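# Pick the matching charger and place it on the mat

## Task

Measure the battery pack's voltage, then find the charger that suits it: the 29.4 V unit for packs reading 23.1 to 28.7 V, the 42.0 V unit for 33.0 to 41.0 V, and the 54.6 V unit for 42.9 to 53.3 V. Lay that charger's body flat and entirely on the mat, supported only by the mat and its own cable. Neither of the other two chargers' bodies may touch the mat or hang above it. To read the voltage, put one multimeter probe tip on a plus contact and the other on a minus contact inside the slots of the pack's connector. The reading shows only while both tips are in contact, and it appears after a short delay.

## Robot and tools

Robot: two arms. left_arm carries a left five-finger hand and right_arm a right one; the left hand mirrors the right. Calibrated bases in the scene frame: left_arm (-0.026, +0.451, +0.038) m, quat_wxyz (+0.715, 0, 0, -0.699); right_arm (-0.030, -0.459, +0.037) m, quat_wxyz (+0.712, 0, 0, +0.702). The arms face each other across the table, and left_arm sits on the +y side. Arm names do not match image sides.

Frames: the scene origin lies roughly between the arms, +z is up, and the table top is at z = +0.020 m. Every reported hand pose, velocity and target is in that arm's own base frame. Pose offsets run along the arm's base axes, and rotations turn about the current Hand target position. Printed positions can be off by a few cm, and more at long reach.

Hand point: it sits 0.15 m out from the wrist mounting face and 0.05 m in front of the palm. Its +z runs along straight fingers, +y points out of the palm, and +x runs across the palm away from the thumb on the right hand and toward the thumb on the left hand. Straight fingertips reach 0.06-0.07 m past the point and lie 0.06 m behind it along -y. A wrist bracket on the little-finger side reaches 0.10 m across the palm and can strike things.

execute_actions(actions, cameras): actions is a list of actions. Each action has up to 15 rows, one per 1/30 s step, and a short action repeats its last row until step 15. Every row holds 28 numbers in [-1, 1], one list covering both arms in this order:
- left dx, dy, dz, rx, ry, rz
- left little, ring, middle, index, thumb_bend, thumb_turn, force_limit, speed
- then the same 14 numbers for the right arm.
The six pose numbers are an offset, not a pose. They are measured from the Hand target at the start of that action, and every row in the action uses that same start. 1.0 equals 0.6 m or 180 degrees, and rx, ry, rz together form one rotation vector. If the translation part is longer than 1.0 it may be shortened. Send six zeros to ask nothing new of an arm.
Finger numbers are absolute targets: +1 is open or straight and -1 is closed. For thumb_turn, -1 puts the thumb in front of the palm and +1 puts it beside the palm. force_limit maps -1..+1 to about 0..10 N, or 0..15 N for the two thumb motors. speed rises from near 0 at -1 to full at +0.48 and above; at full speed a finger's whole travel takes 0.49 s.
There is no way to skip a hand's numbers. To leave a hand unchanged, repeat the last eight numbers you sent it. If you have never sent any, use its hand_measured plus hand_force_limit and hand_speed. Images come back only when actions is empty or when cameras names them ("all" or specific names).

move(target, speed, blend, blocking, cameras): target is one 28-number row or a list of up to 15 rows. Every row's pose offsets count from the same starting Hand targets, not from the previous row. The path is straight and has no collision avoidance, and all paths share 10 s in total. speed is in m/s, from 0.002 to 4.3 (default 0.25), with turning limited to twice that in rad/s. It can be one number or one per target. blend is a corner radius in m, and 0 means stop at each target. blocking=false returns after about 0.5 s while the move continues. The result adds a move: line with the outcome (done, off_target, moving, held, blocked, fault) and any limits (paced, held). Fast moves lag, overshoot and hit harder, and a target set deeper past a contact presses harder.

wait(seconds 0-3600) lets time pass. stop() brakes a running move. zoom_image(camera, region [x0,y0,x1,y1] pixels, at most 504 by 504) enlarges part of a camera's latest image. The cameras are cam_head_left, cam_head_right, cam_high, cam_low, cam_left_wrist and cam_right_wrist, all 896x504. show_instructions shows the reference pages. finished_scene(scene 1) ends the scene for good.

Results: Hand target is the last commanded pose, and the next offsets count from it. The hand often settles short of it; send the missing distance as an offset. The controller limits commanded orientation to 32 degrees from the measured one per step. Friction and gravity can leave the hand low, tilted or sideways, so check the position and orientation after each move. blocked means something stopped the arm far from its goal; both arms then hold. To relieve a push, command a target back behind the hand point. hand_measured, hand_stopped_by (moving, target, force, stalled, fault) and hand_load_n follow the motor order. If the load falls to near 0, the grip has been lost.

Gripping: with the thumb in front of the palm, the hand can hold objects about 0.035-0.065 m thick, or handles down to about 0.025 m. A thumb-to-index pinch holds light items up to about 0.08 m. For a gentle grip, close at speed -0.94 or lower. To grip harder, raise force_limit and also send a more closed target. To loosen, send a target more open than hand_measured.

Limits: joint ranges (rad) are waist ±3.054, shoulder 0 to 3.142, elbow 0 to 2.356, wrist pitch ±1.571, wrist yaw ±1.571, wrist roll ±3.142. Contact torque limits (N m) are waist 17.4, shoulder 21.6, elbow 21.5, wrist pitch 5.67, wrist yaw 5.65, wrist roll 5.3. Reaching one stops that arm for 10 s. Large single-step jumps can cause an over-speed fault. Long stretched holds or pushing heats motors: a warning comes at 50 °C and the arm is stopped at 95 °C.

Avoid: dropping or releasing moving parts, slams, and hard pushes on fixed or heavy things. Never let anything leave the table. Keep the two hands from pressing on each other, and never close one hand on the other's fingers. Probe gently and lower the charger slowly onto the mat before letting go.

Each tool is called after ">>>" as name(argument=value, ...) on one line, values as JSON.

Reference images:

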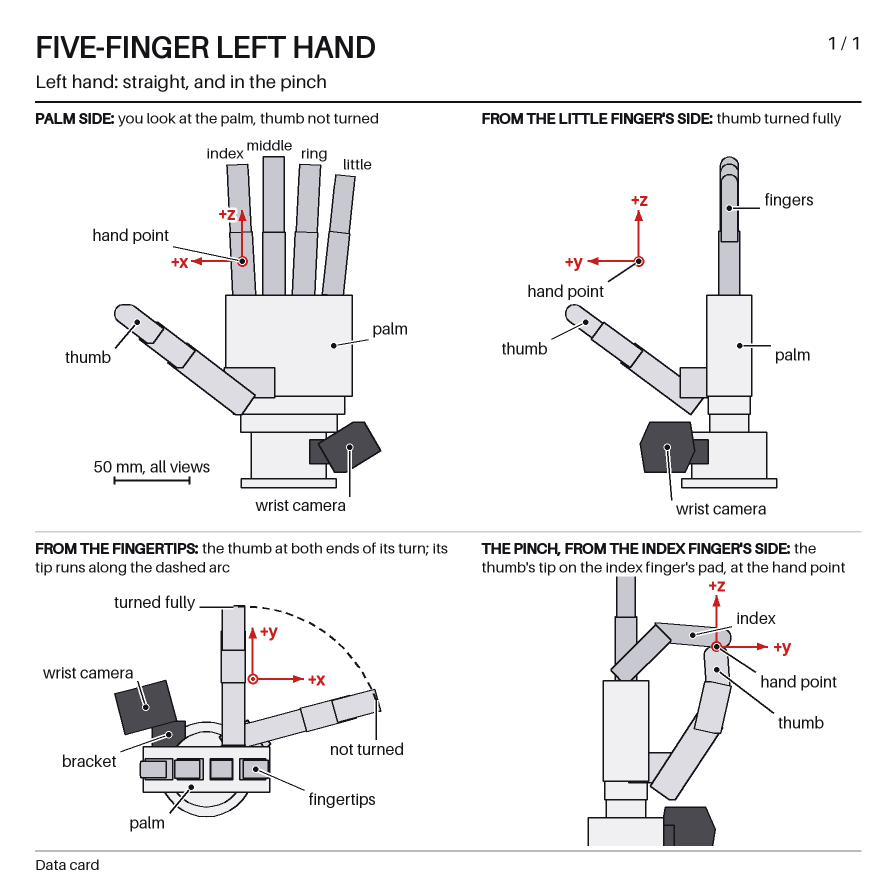

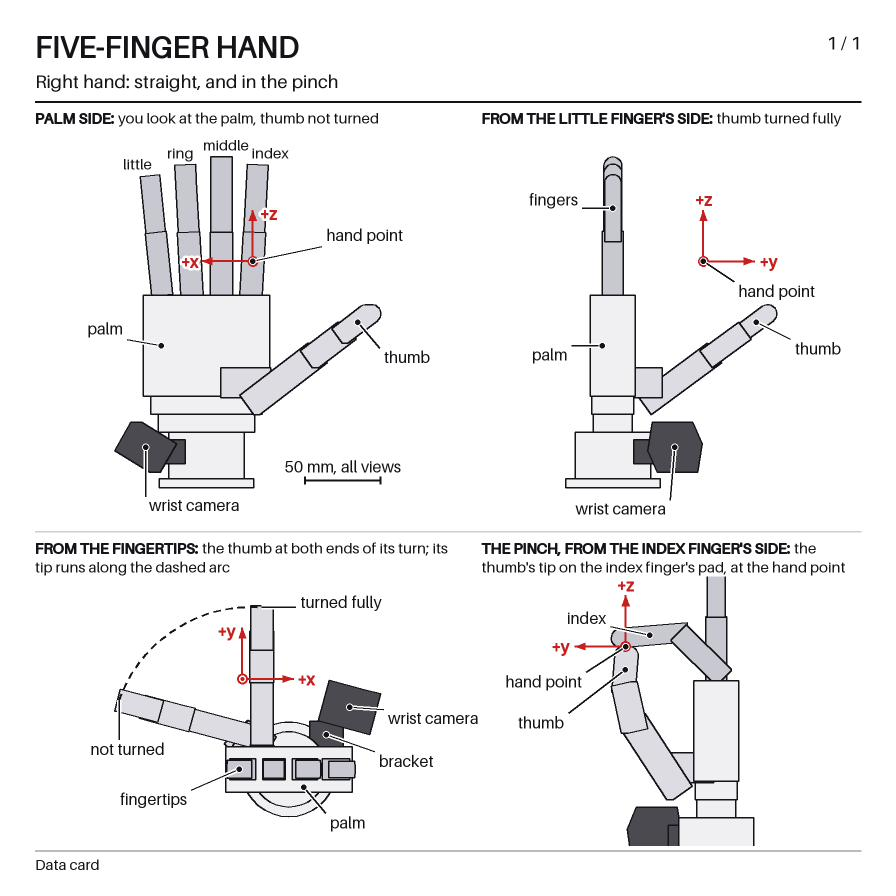

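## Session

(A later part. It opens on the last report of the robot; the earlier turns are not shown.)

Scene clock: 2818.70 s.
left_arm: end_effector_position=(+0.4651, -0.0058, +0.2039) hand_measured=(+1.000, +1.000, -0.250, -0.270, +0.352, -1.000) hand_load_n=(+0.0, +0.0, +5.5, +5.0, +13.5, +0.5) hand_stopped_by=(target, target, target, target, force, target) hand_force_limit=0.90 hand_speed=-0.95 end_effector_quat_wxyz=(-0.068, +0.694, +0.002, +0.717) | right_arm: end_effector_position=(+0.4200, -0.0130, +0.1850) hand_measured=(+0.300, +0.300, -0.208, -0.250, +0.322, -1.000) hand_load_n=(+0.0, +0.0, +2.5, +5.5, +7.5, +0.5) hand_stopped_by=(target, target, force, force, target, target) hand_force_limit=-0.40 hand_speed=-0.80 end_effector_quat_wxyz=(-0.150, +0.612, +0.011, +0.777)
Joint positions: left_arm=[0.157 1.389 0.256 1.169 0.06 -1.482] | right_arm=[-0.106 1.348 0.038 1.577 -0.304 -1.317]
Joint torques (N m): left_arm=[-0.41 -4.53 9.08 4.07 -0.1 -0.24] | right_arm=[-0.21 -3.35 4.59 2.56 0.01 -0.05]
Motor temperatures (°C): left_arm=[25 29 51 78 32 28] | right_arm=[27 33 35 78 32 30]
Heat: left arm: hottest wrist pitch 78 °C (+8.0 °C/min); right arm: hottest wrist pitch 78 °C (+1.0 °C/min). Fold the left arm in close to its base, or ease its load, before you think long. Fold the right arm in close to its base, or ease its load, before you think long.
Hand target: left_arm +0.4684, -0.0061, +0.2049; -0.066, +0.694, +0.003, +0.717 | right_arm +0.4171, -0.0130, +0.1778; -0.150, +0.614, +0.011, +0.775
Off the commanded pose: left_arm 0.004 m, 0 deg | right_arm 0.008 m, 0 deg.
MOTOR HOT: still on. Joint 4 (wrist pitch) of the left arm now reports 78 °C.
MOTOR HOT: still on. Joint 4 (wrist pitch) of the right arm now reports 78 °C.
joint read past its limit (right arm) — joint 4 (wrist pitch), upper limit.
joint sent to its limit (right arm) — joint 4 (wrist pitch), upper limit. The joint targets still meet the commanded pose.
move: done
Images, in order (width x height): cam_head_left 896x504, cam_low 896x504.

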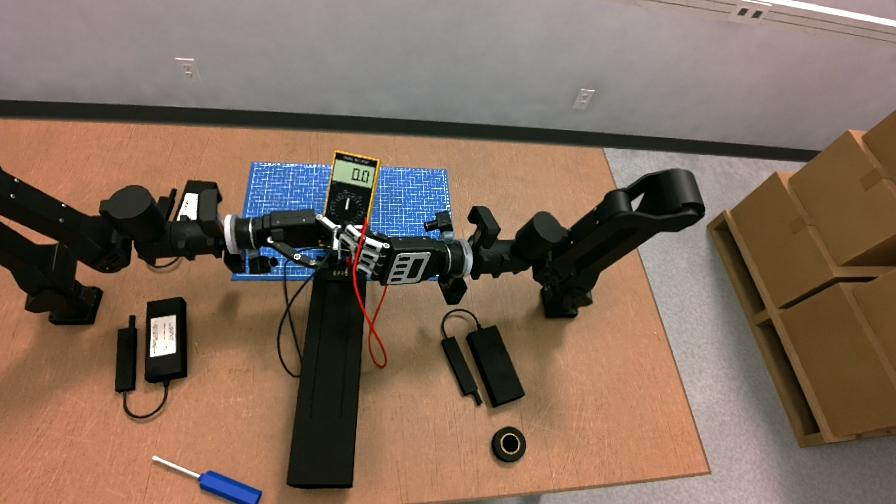

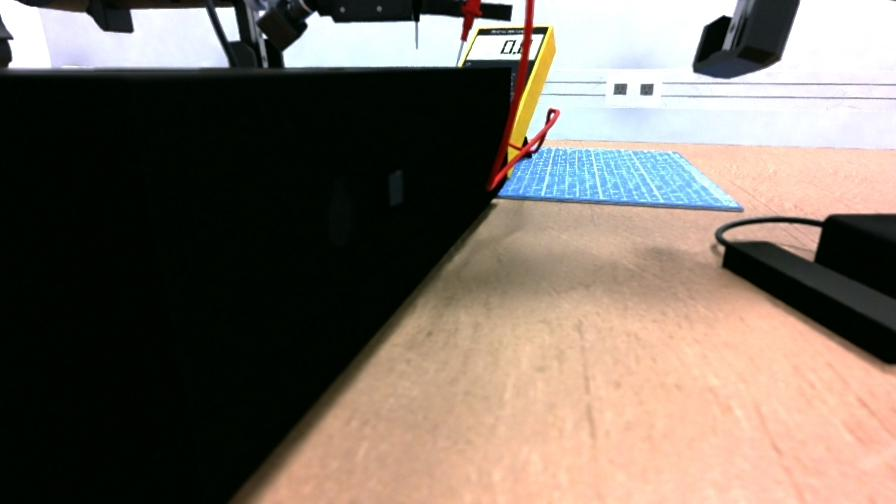

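>>> execute_actions(actions=[], cameras=["cam_high","cam_right_wrist","cam_left_wrist"])

>>> zoom_image(camera="cam_high", region=[400, 125, 500, 205])

Scene clock: 2844.33 s.
left_arm: end_effector_position=(+0.4651, -0.0057, +0.2039) hand_measured=(+1.000, +1.000, -0.250, -0.270, +0.352, -1.000) hand_load_n=(+0.0, +0.0, +5.5, +5.0, +13.5, +0.5) hand_stopped_by=(target, target, target, target, force, target) hand_force_limit=0.90 hand_speed=-0.95 end_effector_quat_wxyz=(-0.068, +0.694, +0.002, +0.717) | right_arm: end_effector_position=(+0.4200, -0.0130, +0.1850) hand_measured=(+0.300, +0.300, -0.208, -0.250, +0.322, -1.000) hand_load_n=(+0.0, +0.0, +2.5, +5.5, +7.5, +0.5) hand_stopped_by=(target, target, force, force, target, target) hand_force_limit=-0.40 hand_speed=-0.80 end_effector_quat_wxyz=(-0.150, +0.612, +0.011, +0.777)
Joint positions: left_arm=[0.157 1.389 0.256 1.169 0.06 -1.482] | right_arm=[-0.106 1.348 0.038 1.577 -0.304 -1.317]
Joint velocities: within noise
Joint torques (N m): left_arm=[-0.48 -4.62 9.31 4.02 -0.11 -0.24] | right_arm=[-0.23 -3.38 4.64 2.56 0.01 -0.04]
Motor temperatures (°C): left_arm=[25 30 49 82 32 28] | right_arm=[27 33 35 78 31 30]
Heat: left arm: hottest wrist pitch 82 °C (+10.1 °C/min); right arm: hottest wrist pitch 78 °C (+1.0 °C/min). Fold the left arm in close to its base, or ease its load, before you think long. Fold the right arm in close to its base, or ease its load, before you think long.
Hand target: left_arm +0.4684, -0.0061, +0.2049; -0.066, +0.694, +0.003, +0.717 | right_arm +0.4171, -0.0130, +0.1778; -0.150, +0.614, +0.011, +0.775
Off the commanded pose: left_arm 0.003 m, 0 deg | right_arm 0.008 m, 0 deg.
MOTOR HOT: still on. Joint 4 (wrist pitch) of the left arm now reports 82 °C.
MOTOR HOT: still on. Joint 4 (wrist pitch) of the right arm now reports 78 °C.
joint read past its limit (right arm) — joint 4 (wrist pitch), upper limit.
Images, in order (width x height): cam_high 896x504, cam_left_wrist 896x504, cam_right_wrist 896x504.

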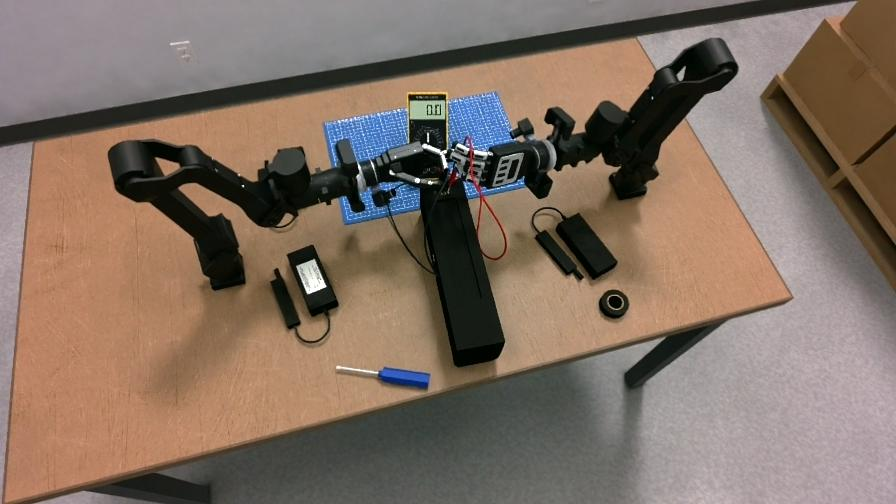

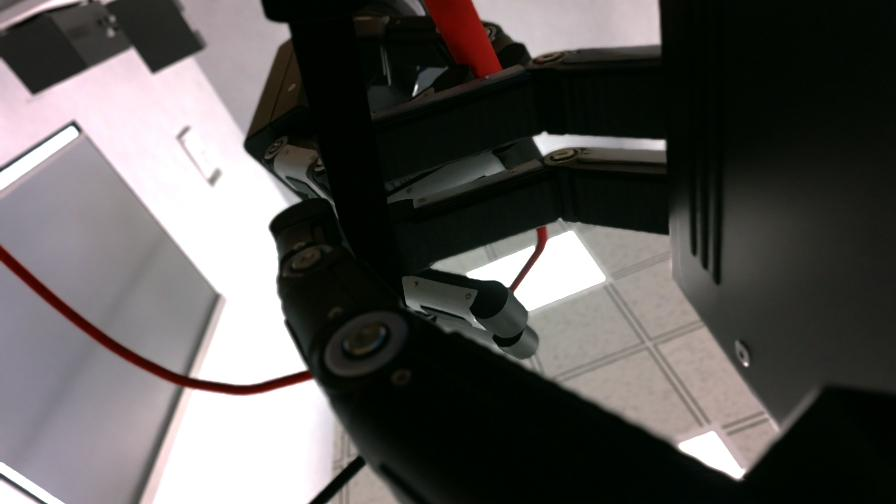

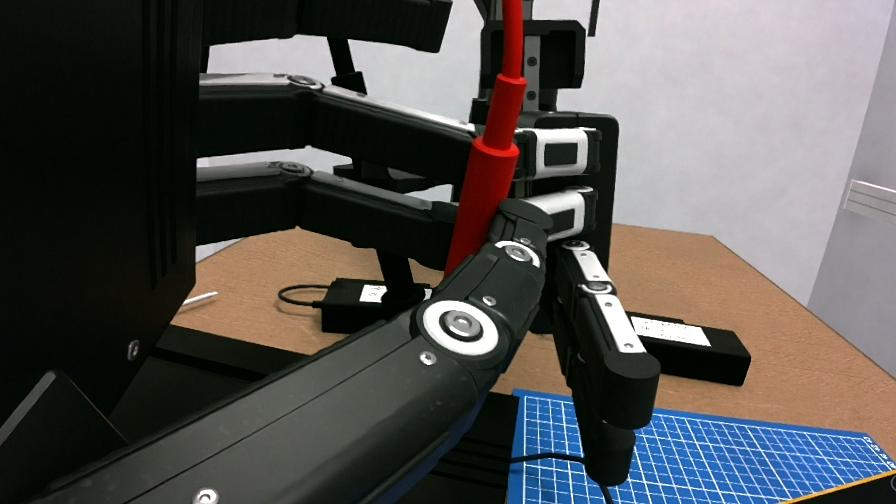

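Scaled by 5.040 from the camera's image (finer frame: 1280x720).

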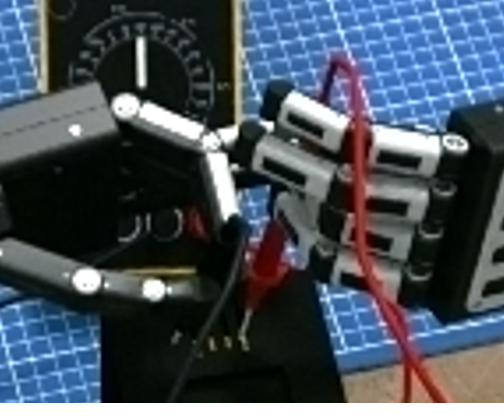

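>>> move(target=[[-0.03, 0, 0.05, 0, 0, 0, 1, 1, -0.25, -0.27, 0.32, -1, 0.9, -0.95, 0, 0, 0, 0, 0, 0, 0.3, 0.3, -0.4, -0.4, 0.32, -1, -0.4, -0.8], [-0.19, -0.03, 0.15, -0.0353, 0.4152, 0, 1, 1, -0.25, -0.27, 0.32, -1, 0.9, -0.95, 0, 0, 0, 0, 0, 0, 0.3, 0.3, -0.4, -0.4, 0.32, -1, -0.4, -0.8]], speed=[0.1, 0.1], blend=[0.01, 0], cameras=["cam_left_wrist","cam_head_left"])

Scene clock: 2872.60 s.
left_arm: end_effector_position=(+0.3581, -0.0241, +0.2960) hand_measured=(+1.000, +1.000, -0.250, -0.270, +0.352, -1.000) hand_load_n=(+0.0, +0.0, +5.5, +5.5, +13.0, +1.0) hand_stopped_by=(target, target, target, target, force, target) hand_force_limit=0.90 hand_speed=-0.95 end_effector_quat_wxyz=(-0.014, +0.954, +0.007, +0.299) | right_arm: end_effector_position=(+0.4200, -0.0130, +0.1850) hand_measured=(+0.300, +0.300, -0.208, -0.250, +0.322, -1.000) hand_load_n=(+0.0, +0.0, +2.0, +5.5, +7.5, +1.0) hand_stopped_by=(target, target, force, force, target, target) hand_force_limit=-0.40 hand_speed=-0.80 end_effector_quat_wxyz=(-0.150, +0.612, +0.011, +0.777)
Joint positions: left_arm=[0.154 1.408 2.018 -1.576 0.057 -1.449] | right_arm=[-0.106 1.348 0.038 1.577 -0.304 -1.317]
Joint torques (N m): left_arm=[0.58 -6.71 5.33 2.34 0.26 0.03] | right_arm=[-0.25 -3.32 4.65 2.55 -0.01 -0.05]
Motor temperatures (°C): left_arm=[25 31 49 80 32 28] | right_arm=[27 33 35 79 31 30]
Heat: left arm: hottest wrist pitch 80 °C (+4.0 °C/min); right arm: hottest wrist pitch 79 °C (+1.0 °C/min). Fold the left arm in close to its base, or ease its load, before you think long. Fold the right arm in close to its base, or ease its load, before you think long.
Hand target: left_arm +0.3545, -0.0241, +0.2949; -0.019, +0.989, -0.001, +0.148 | right_arm +0.4171, -0.0130, +0.1778; -0.150, +0.614, +0.011, +0.775
Off the commanded pose: left_arm 0.004 m, 18 deg | right_arm 0.008 m, 0 deg.
MOTOR HOT: still on. Joint 4 (wrist pitch) of the left arm now reports 80 °C.
MOTOR HOT: still on. Joint 4 (wrist pitch) of the right arm now reports 79 °C.
joint read past its limit (right arm) — joint 4 (wrist pitch), upper limit.
joint sent to its limit (left arm) — joint 4 (wrist pitch), lower limit. The joint targets are off in orientation, not in position.
joint sent to its limit (right arm) — joint 4 (wrist pitch), upper limit. The joint targets still meet the commanded pose.
move: off_target (left_arm)
Images, in order (width x height): cam_head_left 896x504, cam_left_wrist 896x504.

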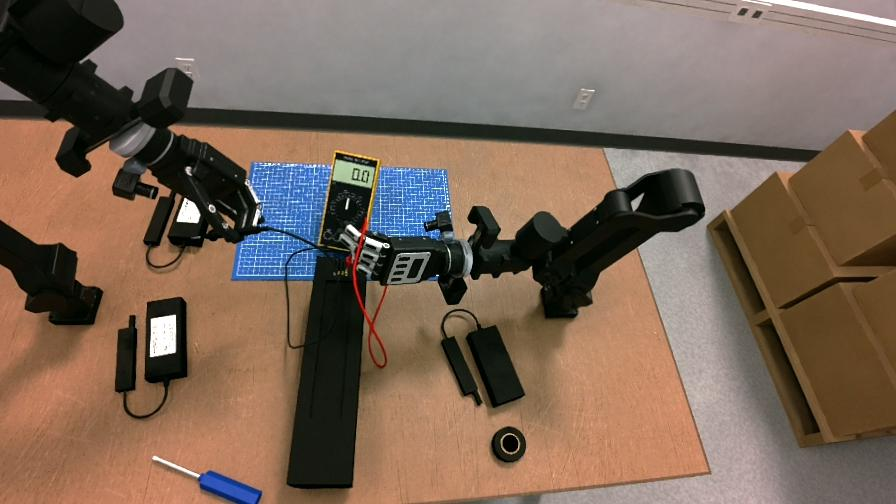

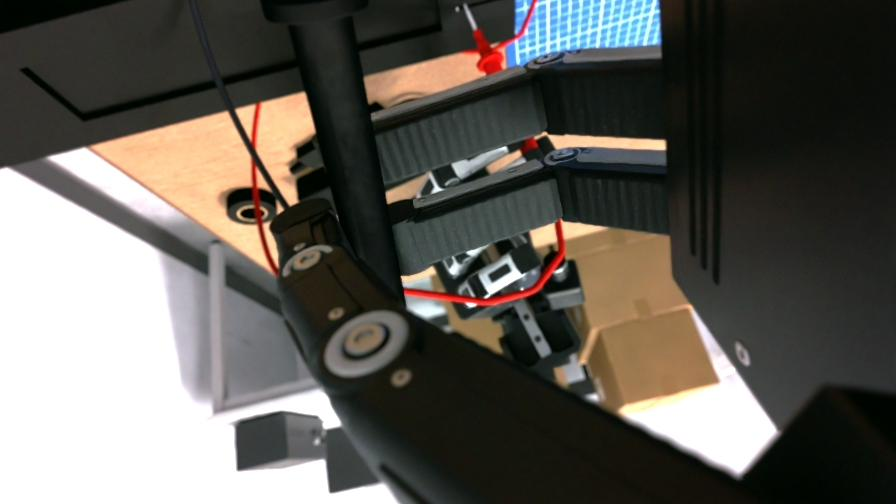

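>>> zoom_image(camera="cam_left_wrist", region=[400, 0, 560, 90])

Scaled by 3.150 from the camera's image (finer frame: 1280x720).

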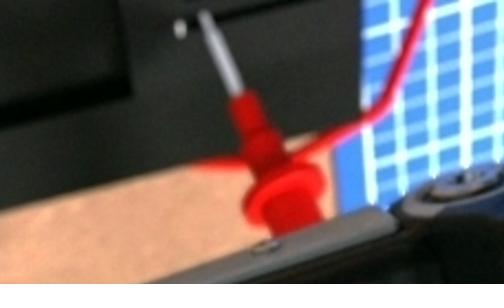

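>>> move(target=[-0.1, 0, 0, 0.008, -0.094, 0, 1, 1, -0.25, -0.27, 0.32, -1, 0.9, -0.95, 0, 0, 0, 0, 0, 0, 0.3, 0.3, -0.4, -0.4, 0.32, -1, -0.4, -0.8], speed=0.1, cameras=["cam_left_wrist"])

>>> zoom_image(camera="cam_left_wrist", region=[360, 0, 520, 90])

Scene clock: 2886.10 s.
left_arm: end_effector_position=(+0.2970, -0.0245, +0.2978) hand_measured=(+1.000, +1.000, -0.250, -0.270, +0.352, -1.000) hand_load_n=(+0.0, -0.5, +5.5, +5.5, +13.5, +1.0) hand_stopped_by=(target, target, target, target, force, target) hand_force_limit=0.90 hand_speed=-0.95 end_effector_quat_wxyz=(-0.031, +0.945, +0.000, +0.326) | right_arm: end_effector_position=(+0.4200, -0.0130, +0.1850) hand_measured=(+0.300, +0.300, -0.208, -0.250, +0.322, -1.000) hand_load_n=(+0.0, +0.0, +2.5, +5.5, +7.5, +1.0) hand_stopped_by=(target, target, force, force, target, target) hand_force_limit=-0.40 hand_speed=-0.80 end_effector_quat_wxyz=(-0.150, +0.612, +0.011, +0.777)
Joint positions: left_arm=[0.187 1.154 1.825 -1.576 0.057 -1.404] | right_arm=[-0.106 1.348 0.038 1.577 -0.304 -1.317]
Joint torques (N m): left_arm=[0.47 -3.7 5.14 2.55 0.18 0] | right_arm=[-0.26 -3.35 4.64 2.55 0.01 -0.05]
Motor temperatures (°C): left_arm=[25 32 47 75 32 28] | right_arm=[27 33 35 79 31 30]
Heat: left arm: hottest wrist pitch 75 °C (-5.1 °C/min); right arm: hottest wrist pitch 79 °C (+1.0 °C/min). Fold the left arm in close to its base, or ease its load, before you think long. Fold the right arm in close to its base, or ease its load, before you think long.
Hand target: left_arm +0.2945, -0.0241, +0.2949; -0.031, +0.956, +0.000, +0.292 | right_arm +0.4171, -0.0130, +0.1778; -0.150, +0.614, +0.011, +0.775
Off the commanded pose: left_arm 0.004 m, 4 deg | right_arm 0.008 m, 0 deg.
MOTOR HOT: still on. Joint 4 (wrist pitch) of the left arm now reports 75 °C.
MOTOR HOT: still on. Joint 4 (wrist pitch) of the right arm now reports 79 °C.
joint read past its limit (right arm) — joint 4 (wrist pitch), upper limit.
joint sent to its limit (left arm) — joint 4 (wrist pitch), lower limit. The joint targets are off in orientation, not in position.
joint sent to its limit (right arm) — joint 4 (wrist pitch), upper limit. The joint targets still meet the commanded pose.
move: off_target (left_arm)

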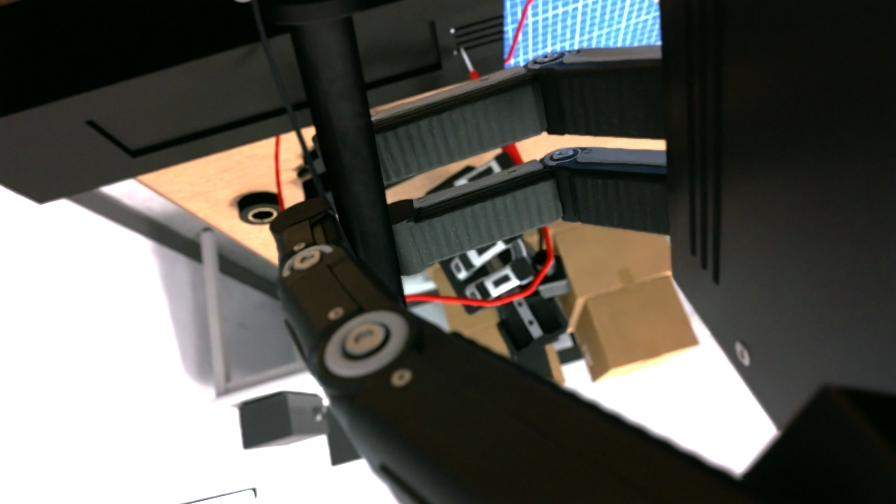

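Scaled by 3.150 from the camera's image (finer frame: 1280x720).

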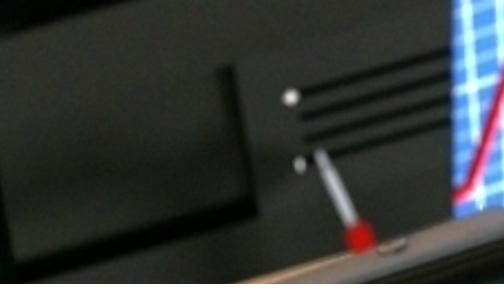

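>>> zoom_image(camera="cam_left_wrist", region=[440, 18, 490, 63])

Scaled by 10.080 from the camera's image (finer frame: 1280x720).

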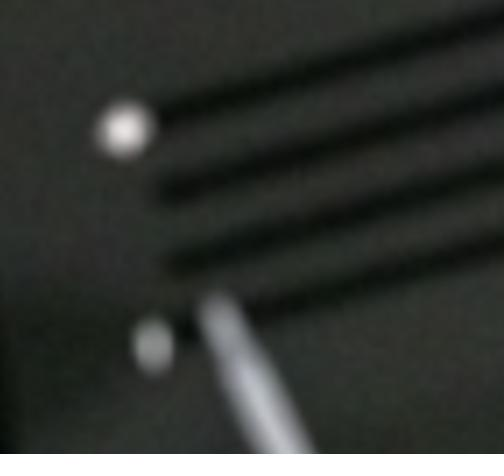

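>>> move(target=[0, 0, 0, 0, 0, 0, 1, 1, -0.25, -0.27, 0.32, -1, 0.9, -0.95, 0, 0, 0.02, 0, 0, 0, 0.3, 0.3, -0.4, -0.4, 0.32, -1, -0.4, -0.8], speed=0.04, cameras=["cam_left_wrist"])

>>> zoom_image(camera="cam_left_wrist", region=[440, 18, 490, 63])

Scene clock: 2899.97 s.
left_arm: end_effector_position=(+0.2970, -0.0245, +0.2978) hand_measured=(+1.000, +1.000, -0.250, -0.270, +0.352, -1.000) hand_load_n=(+0.0, +0.0, +5.5, +5.5, +13.0, +0.5) hand_stopped_by=(target, target, target, target, force, target) hand_force_limit=0.90 hand_speed=-0.95 end_effector_quat_wxyz=(-0.031, +0.945, +0.000, +0.326) | right_arm: end_effector_position=(+0.4173, -0.0127, +0.1845) hand_measured=(+0.300, +0.300, -0.208, -0.250, +0.322, -1.000) hand_load_n=(+0.0, -0.5, +1.5, +5.5, +7.0, +0.5) hand_stopped_by=(target, target, force, force, target, target) hand_force_limit=-0.40 hand_speed=-0.80 end_effector_quat_wxyz=(-0.151, +0.618, +0.010, +0.771)
Joint positions: left_arm=[0.187 1.154 1.825 -1.576 0.057 -1.404] | right_arm=[-0.107 1.26 0.038 1.471 -0.307 -1.317]
Joint torques (N m): left_arm=[0.54 -3.69 5.26 2.48 0.22 0.05] | right_arm=[-0.26 -3.82 7.59 2.79 -0.01 0.03]
Motor temperatures (°C): left_arm=[25 31 46 72 32 28] | right_arm=[27 33 35 80 31 30]
Heat: left arm: hottest wrist pitch 72 °C (-9.0 °C/min); right arm: hottest wrist pitch 80 °C (+2.0 °C/min). Fold the left arm in close to its base, or ease its load, before you think long. Fold the right arm in close to its base, or ease its load, before you think long.
Hand target: left_arm +0.2945, -0.0241, +0.2950; -0.031, +0.956, +0.000, +0.292 | right_arm +0.4172, -0.0131, +0.1896; -0.150, +0.614, +0.011, +0.775
Off the commanded pose: left_arm 0.004 m, 4 deg | right_arm 0.005 m, 1 deg.
MOTOR HOT: still on. Joint 4 (wrist pitch) of the left arm now reports 72 °C.
MOTOR HOT: still on. Joint 4 (wrist pitch) of the right arm now reports 80 °C.
joint sent to its limit (left arm) — joint 4 (wrist pitch), lower limit. The joint targets are off in orientation, not in position.
move: done

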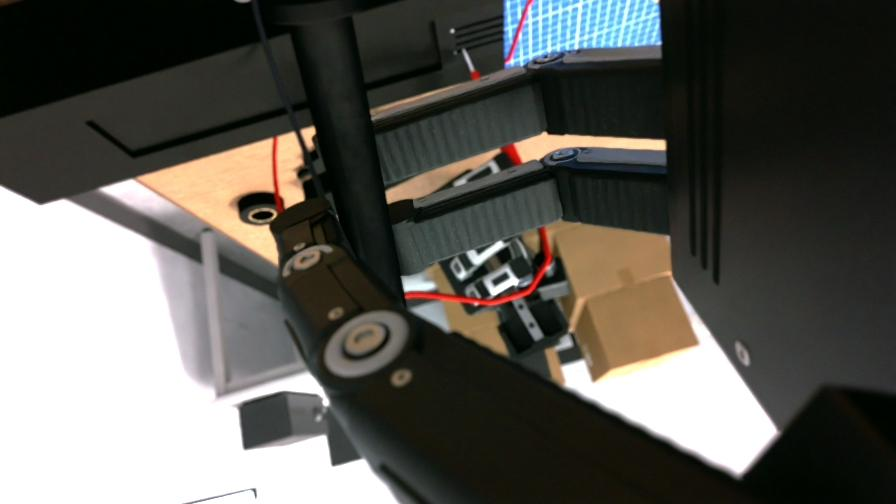

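Scaled by 10.080 from the camera's image (finer frame: 1280x720).

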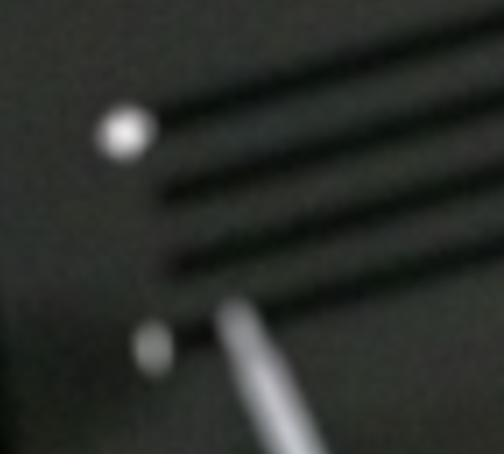

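>>> move(target=[0, 0, 0, 0, 0, 0, 1, 1, -0.25, -0.27, 0.32, -1, 0.9, -0.95, -0.0055, 0.002, 0.008, 0, 0, 0, 0.3, 0.3, -0.4, -0.4, 0.32, -1, -0.4, -0.8], speed=0.04, cameras=["cam_left_wrist"])

>>> zoom_image(camera="cam_left_wrist", region=[440, 18, 490, 63])

Scene clock: 2906.37 s.
left_arm: end_effector_position=(+0.2970, -0.0245, +0.2978) hand_measured=(+1.000, +1.000, -0.250, -0.270, +0.352, -1.000) hand_load_n=(+0.0, +0.0, +5.5, +5.0, +13.0, +1.0) hand_stopped_by=(target, target, target, target, force, target) hand_force_limit=0.90 hand_speed=-0.95 end_effector_quat_wxyz=(-0.031, +0.945, +0.000, +0.326) | right_arm: end_effector_position=(+0.4139, -0.0123, +0.1880) hand_measured=(+0.300, +0.300, -0.208, -0.250, +0.322, -1.000) hand_load_n=(+0.0, +0.0, +2.5, +4.5, +7.0, +0.0) hand_stopped_by=(target, target, force, force, target, target) hand_force_limit=-0.40 hand_speed=-0.80 end_effector_quat_wxyz=(-0.151, +0.620, +0.009, +0.770)
Joint positions: left_arm=[0.187 1.154 1.825 -1.576 0.057 -1.404] | right_arm=[-0.107 1.179 0.038 1.386 -0.307 -1.317]
Joint torques (N m): left_arm=[0.37 -3.98 5.28 2.52 0.16 0.08] | right_arm=[0.22 -3.63 8.24 2.93 0.18 -0.01]
Motor temperatures (°C): left_arm=[25 31 46 72 32 28] | right_arm=[27 33 36 83 31 30]
Heat: left arm: hottest wrist pitch 72 °C (-10.1 °C/min); right arm: hottest wrist pitch 83 °C (+5.1 °C/min). Fold the left arm in close to its base, or ease its load, before you think long. Fold the right arm in close to its base, or ease its load, before you think long.
Hand target: left_arm +0.2945, -0.0241, +0.2950; -0.031, +0.956, +0.000, +0.292 | right_arm +0.4139, -0.0119, +0.1945; -0.150, +0.614, +0.011, +0.775
Off the commanded pose: left_arm 0.004 m, 4 deg | right_arm 0.006 m, 1 deg.
MOTOR HOT: still on. Joint 4 (wrist pitch) of the left arm now reports 72 °C.
MOTOR HOT: still on. Joint 4 (wrist pitch) of the right arm now reports 83 °C.
joint sent to its limit (left arm) — joint 4 (wrist pitch), lower limit. The joint targets are off in orientation, not in position.
move: done

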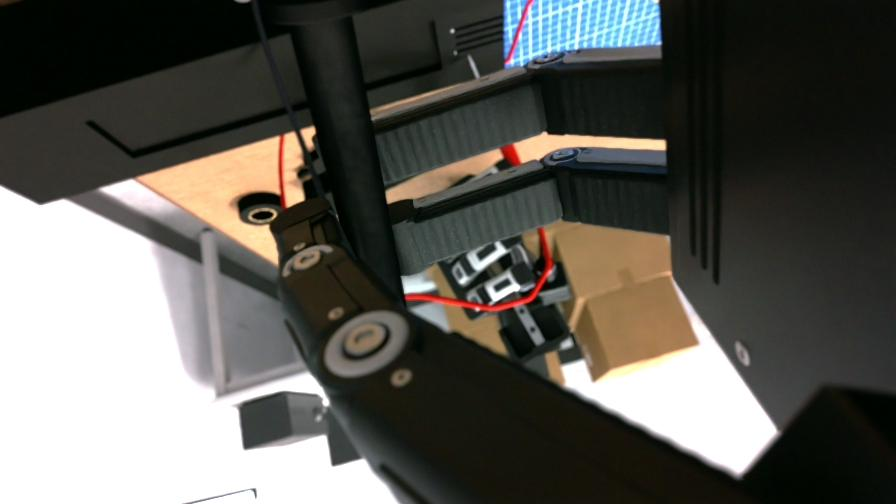

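Scaled by 10.080 from the camera's image (finer frame: 1280x720).

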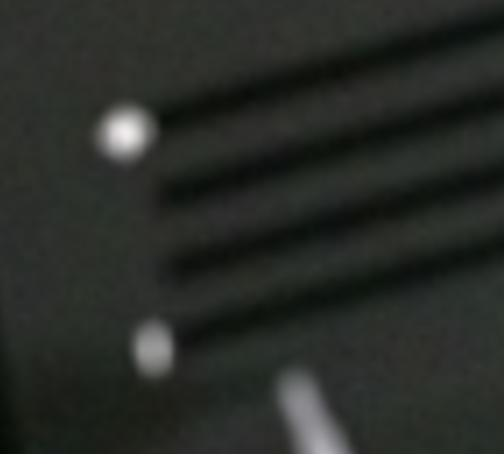

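>>> move(target=[0, 0, 0, 0, 0, 0, 1, 1, -0.25, -0.27, 0.32, -1, 0.9, -0.95, 0.003, 0.004, -0.012, 0, 0, 0, 0.3, 0.3, -0.4, -0.4, 0.32, -1, -0.4, -0.8], speed=0.04, cameras=["cam_left_wrist"])

>>> zoom_image(camera="cam_left_wrist", region=[440, 18, 490, 63])

Scene clock: 2918.07 s.
left_arm: end_effector_position=(+0.2970, -0.0245, +0.2978) hand_measured=(+1.000, +1.000, -0.250, -0.270, +0.352, -1.000) hand_load_n=(+0.0, +0.0, +5.5, +5.5, +13.0, +0.5) hand_stopped_by=(target, target, target, target, force, target) hand_force_limit=0.90 hand_speed=-0.95 end_effector_quat_wxyz=(-0.031, +0.945, +0.000, +0.326) | right_arm: end_effector_position=(+0.4167, -0.0092, +0.1899) hand_measured=(+0.300, +0.300, -0.208, -0.250, +0.322, -1.000) hand_load_n=(+0.0, +0.0, +2.5, +4.5, +7.0, +0.0) hand_stopped_by=(target, target, force, force, target, target) hand_force_limit=-0.40 hand_speed=-0.80 end_effector_quat_wxyz=(-0.152, +0.612, +0.012, +0.776)
Joint positions: left_arm=[0.187 1.154 1.825 -1.576 0.057 -1.404] | right_arm=[-0.09 1.256 0.038 1.482 -0.293 -1.319]
Joint torques (N m): left_arm=[0.45 -3.85 5.32 2.53 0.14 0.02] | right_arm=[0.32 -2.38 6.26 3.18 0.32 -0.15]
Motor temperatures (°C): left_arm=[25 31 45 70 32 28] | right_arm=[27 33 37 93 31 30]
Heat: left arm: hottest wrist pitch 70 °C (-13.2 °C/min); right arm: hottest wrist pitch 93 °C (+15.2 °C/min). Heating fast: the right arm's wrist pitch motor: a push or a pull is the cause, and it goes on while you think. Ease it with your next call, before anything else. Fold the left arm in close to its base, or ease its load, before you think long.
Hand target: left_arm +0.2945, -0.0241, +0.2950; -0.031, +0.956, +0.000, +0.292 | right_arm +0.4157, -0.0095, +0.1873; -0.150, +0.614, +0.011, +0.775
Off the commanded pose: left_arm 0.004 m, 4 deg | right_arm 0.003 m, 0 deg.
MOTOR HOT: still on. Joint 4 (wrist pitch) of the left arm now reports 70 °C.
MOTOR HOT: still on. Joint 4 (wrist pitch) of the right arm now reports 93 °C.
joint sent to its limit (left arm) — joint 4 (wrist pitch), lower limit. The joint targets are off in orientation, not in position.
move: done

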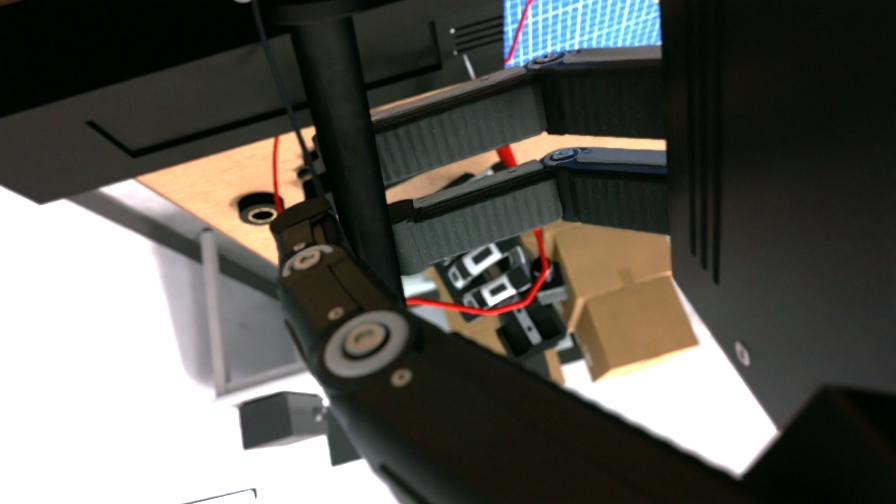

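Scaled by 10.080 from the camera's image (finer frame: 1280x720).

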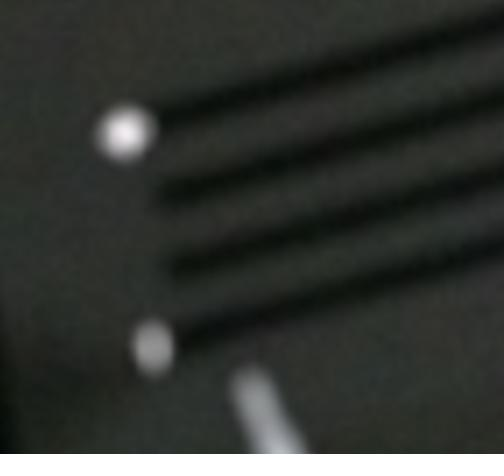

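>>> move(target=[0, 0, 0, 0, 0, 0, 1, 1, -0.25, -0.27, 0.32, -1, 0.9, -0.95, -0.1, 0, 0.12, -0.0809, 0.3804, 0, 0.3, 0.3, -0.4, -0.4, 0.32, -1, -0.4, -0.8], speed=0.2)

Scene clock: 2925.43 s.
left_arm: end_effector_position=(+0.2970, -0.0245, +0.2978) hand_measured=(+1.000, +1.000, -0.250, -0.270, +0.352, -1.000) hand_load_n=(+0.0, +0.0, +5.5, +5.5, +13.0, +0.5) hand_stopped_by=(target, target, target, target, force, target) hand_force_limit=0.90 hand_speed=-0.95 end_effector_quat_wxyz=(-0.031, +0.945, +0.000, +0.326) | right_arm: end_effector_position=(+0.3537, -0.0094, +0.2554) hand_measured=(+0.300, +0.300, -0.208, -0.250, +0.322, -1.000) hand_load_n=(+0.0, +0.0, +1.5, +4.5, +6.0, +0.0) hand_stopped_by=(target, target, force, force, target, target) hand_force_limit=-0.40 hand_speed=-0.80 end_effector_quat_wxyz=(-0.057, +0.955, +0.018, +0.290)
Joint positions: left_arm=[0.187 1.154 1.825 -1.576 0.057 -1.404] | right_arm=[0.081 1.575 2.166 -1.565 -0.074 -1.504]
Joint torques (N m): left_arm=[0.61 -3.75 5.14 2.57 0.15 -0.01] | right_arm=[0.33 -4.62 9.19 1.6 0.14 0.09]
Motor temperatures (°C): left_arm=[25 31 45 70 32 28] | right_arm=[27 33 38 93 31 30]
Heat: left arm: hottest wrist pitch 70 °C (-13.1 °C/min); right arm: hottest wrist pitch 93 °C (+14.1 °C/min). Fold the left arm in close to its base, or ease its load, before you think long. Fold the right arm in close to its base, or ease its load, before you think long.
Hand target: left_arm +0.2945, -0.0241, +0.2950; -0.031, +0.956, +0.000, +0.292 | right_arm +0.3557, -0.0095, +0.2594; -0.056, +0.955, +0.017, +0.289
Off the commanded pose: left_arm 0.004 m, 4 deg | right_arm 0.004 m, 0 deg.
MOTOR HOT: still on. Joint 4 (wrist pitch) of the left arm now reports 70 °C.
MOTOR HOT: still on. Joint 4 (wrist pitch) of the right arm now reports 93 °C.
joint sent to its limit (left arm) — joint 4 (wrist pitch), lower limit. The joint targets are off in orientation, not in position.
joint sent to its limit (right arm) — joint 4 (wrist pitch), lower limit. The joint targets still meet the commanded pose.
move: done

>>> wait(seconds=1, cameras=["cam_right_wrist","cam_left_wrist","cam_head_left","cam_high"])

Scene clock: 2955.43 s.
left_arm: end_effector_position=(+0.2970, -0.0245, +0.2978) hand_measured=(+1.000, +1.000, -0.250, -0.270, +0.352, -1.000) hand_load_n=(+0.0, +0.0, +5.5, +5.5, +13.0, +0.5) hand_stopped_by=(target, target, target, target, force, target) hand_force_limit=0.90 hand_speed=-0.95 end_effector_quat_wxyz=(-0.031, +0.945, +0.000, +0.326) | right_arm: end_effector_position=(+0.3537, -0.0094, +0.2553) hand_measured=(+0.300, +0.300, -0.208, -0.250, +0.322, -1.000) hand_load_n=(+0.0, +0.0, +2.0, +4.5, +6.0, +0.0) hand_stopped_by=(target, target, force, force, target, target) hand_force_limit=-0.40 hand_speed=-0.80 end_effector_quat_wxyz=(-0.057, +0.955, +0.018, +0.290)
Joint positions: left_arm=[0.187 1.154 1.825 -1.576 0.057 -1.404] | right_arm=[0.081 1.576 2.166 -1.565 -0.074 -1.504]
Joint torques (N m): left_arm=[0.44 -3.77 5.17 2.49 0.17 0.02] | right_arm=[0.31 -4.65 9.2 1.6 0.16 0.09]
Motor temperatures (°C): left_arm=[25 30 44 68 32 28] | right_arm=[27 33 40 78 31 30]
Heat: left arm: hottest wrist pitch 68 °C (-5.0 °C/min); right arm: hottest wrist pitch 78 °C (-1.0 °C/min). Fold the left arm in close to its base, or ease its load, before you think long. Fold the right arm in close to its base, or ease its load, before you think long.
Hand target: left_arm +0.2945, -0.0241, +0.2950; -0.031, +0.956, +0.000, +0.292 | right_arm +0.3557, -0.0095, +0.2594; -0.056, +0.955, +0.017, +0.289
Off the commanded pose: left_arm 0.004 m, 4 deg | right_arm 0.004 m, 0 deg.
MOTOR HOT: still on. Joint 4 (wrist pitch) of the left arm now reports 68 °C.
MOTOR HOT: still on. Joint 4 (wrist pitch) of the right arm now reports 78 °C.
wait: 1.00 s; at rest from the start
Images, in order (width x height): cam_head_left 896x504, cam_high 896x504, cam_left_wrist 896x504, cam_right_wrist 896x504.

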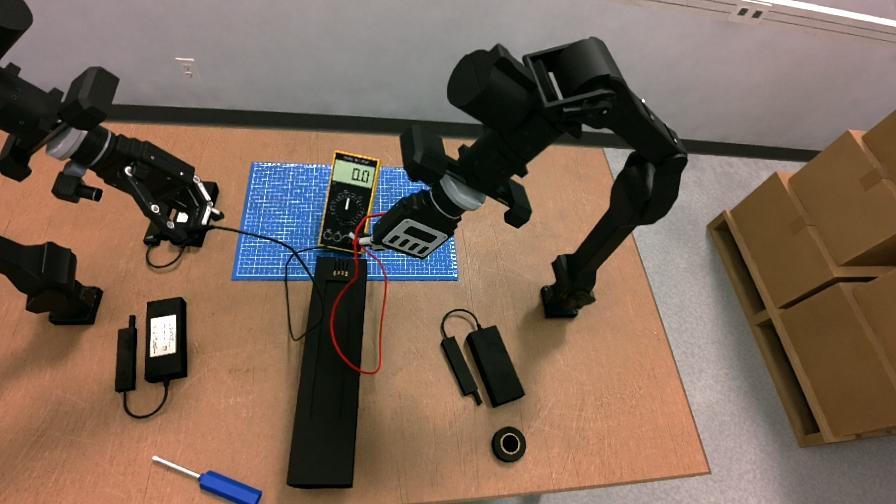

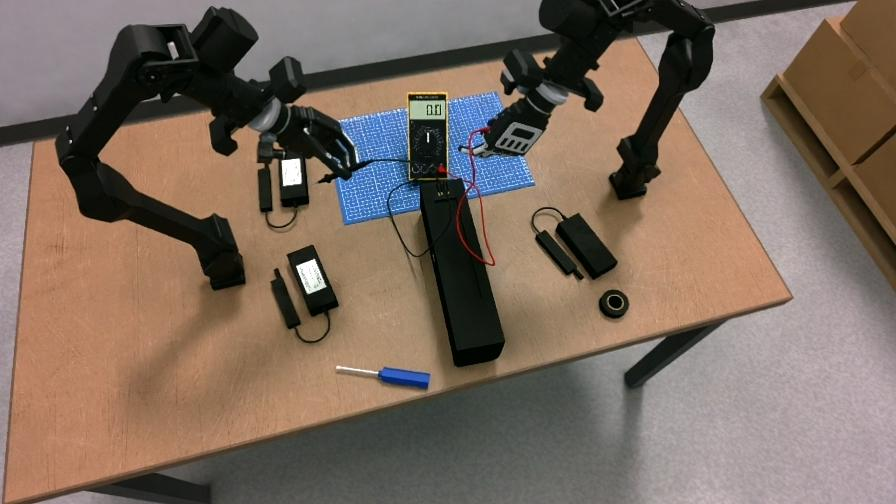

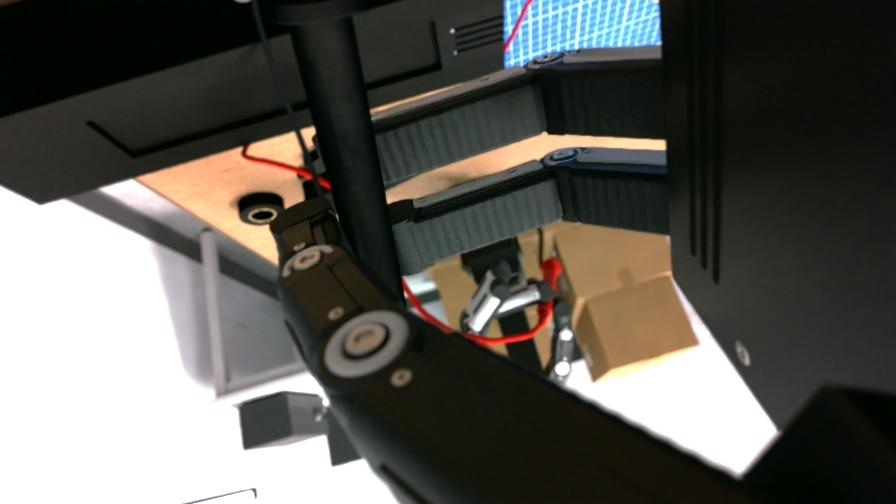

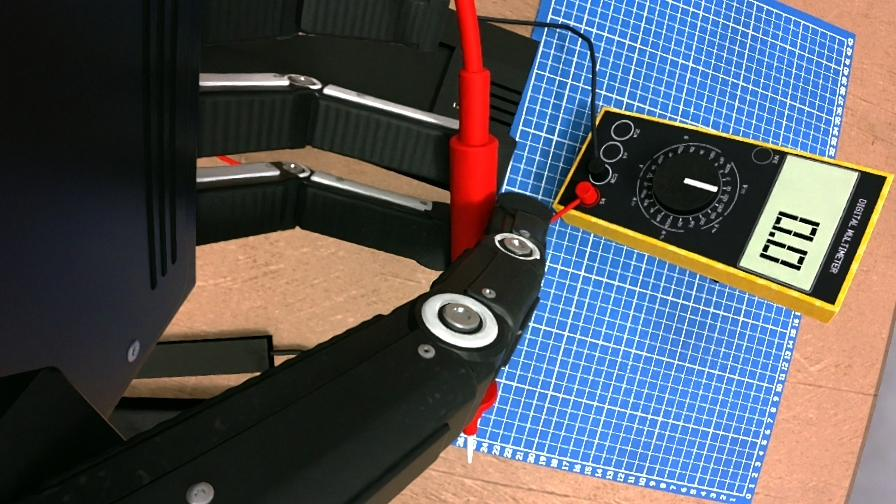

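>>> move(target=[0, 0, 0, 0, 0, 0, 1, 1, -0.25, -0.27, 0.32, -1, 0.9, -0.95, 0, 0.117, 0.05, 0, 0, 0, 0.3, 0.3, -0.4, -0.4, 0.32, -1, -0.4, -0.8], speed=0.1, cameras=["cam_right_wrist"])

Scene clock: 2978.23 s.
left_arm: end_effector_position=(+0.2970, -0.0245, +0.2978) hand_measured=(+1.000, +1.000, -0.250, -0.270, +0.352, -1.000) hand_load_n=(+0.0, +0.0, +5.5, +5.5, +13.0, +0.5) hand_stopped_by=(target, target, target, target, force, target) hand_force_limit=0.90 hand_speed=-0.95 end_effector_quat_wxyz=(-0.031, +0.945, +0.000, +0.326) | right_arm: end_effector_position=(+0.3541, +0.0604, +0.2851) hand_measured=(+0.300, +0.300, -0.208, -0.250, +0.322, -1.000) hand_load_n=(+0.0, +0.0, +1.5, +4.5, +6.0, +0.0) hand_stopped_by=(target, target, force, force, target, target) hand_force_limit=-0.40 hand_speed=-0.80 end_effector_quat_wxyz=(-0.064, +0.941, +0.023, +0.333)
Joint positions: left_arm=[0.187 1.154 1.825 -1.576 0.057 -1.404] | right_arm=[0.384 1.601 2.279 -1.565 0.107 -1.275]
Joint torques (N m): left_arm=[0.35 -3.9 5.15 2.5 0.2 0.06] | right_arm=[0.18 -4.63 8.83 1.8 0.34 0.1]
Motor temperatures (°C): left_arm=[25 30 44 67 32 28] | right_arm=[27 33 41 74 31 30]
Heat: left arm: hottest wrist pitch 67 °C (-3.0 °C/min); right arm: hottest wrist pitch 74 °C (-19.2 °C/min). Fold the left arm in close to its base, or ease its load, before you think long. Fold the right arm in close to its base, or ease its load, before you think long.
Hand target: left_arm +0.2945, -0.0241, +0.2950; -0.031, +0.956, +0.000, +0.292 | right_arm +0.3556, +0.0607, +0.2893; -0.056, +0.955, +0.017, +0.289
Off the commanded pose: left_arm 0.004 m, 4 deg | right_arm 0.005 m, 5 deg.
MOTOR HOT: still on. Joint 4 (wrist pitch) of the left arm now reports 67 °C.
MOTOR HOT: still on. Joint 4 (wrist pitch) of the right arm now reports 74 °C.
joint sent to its limit (left arm) — joint 4 (wrist pitch), lower limit. The joint targets are off in orientation, not in position.
joint sent to its limit (right arm) — joint 4 (wrist pitch), lower limit. The joint targets are off in orientation, not in position.
move: off_target (right_arm)

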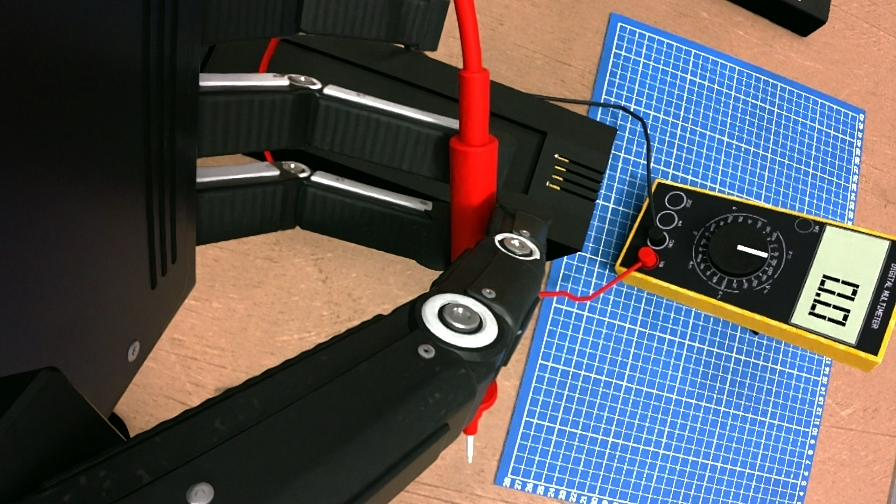

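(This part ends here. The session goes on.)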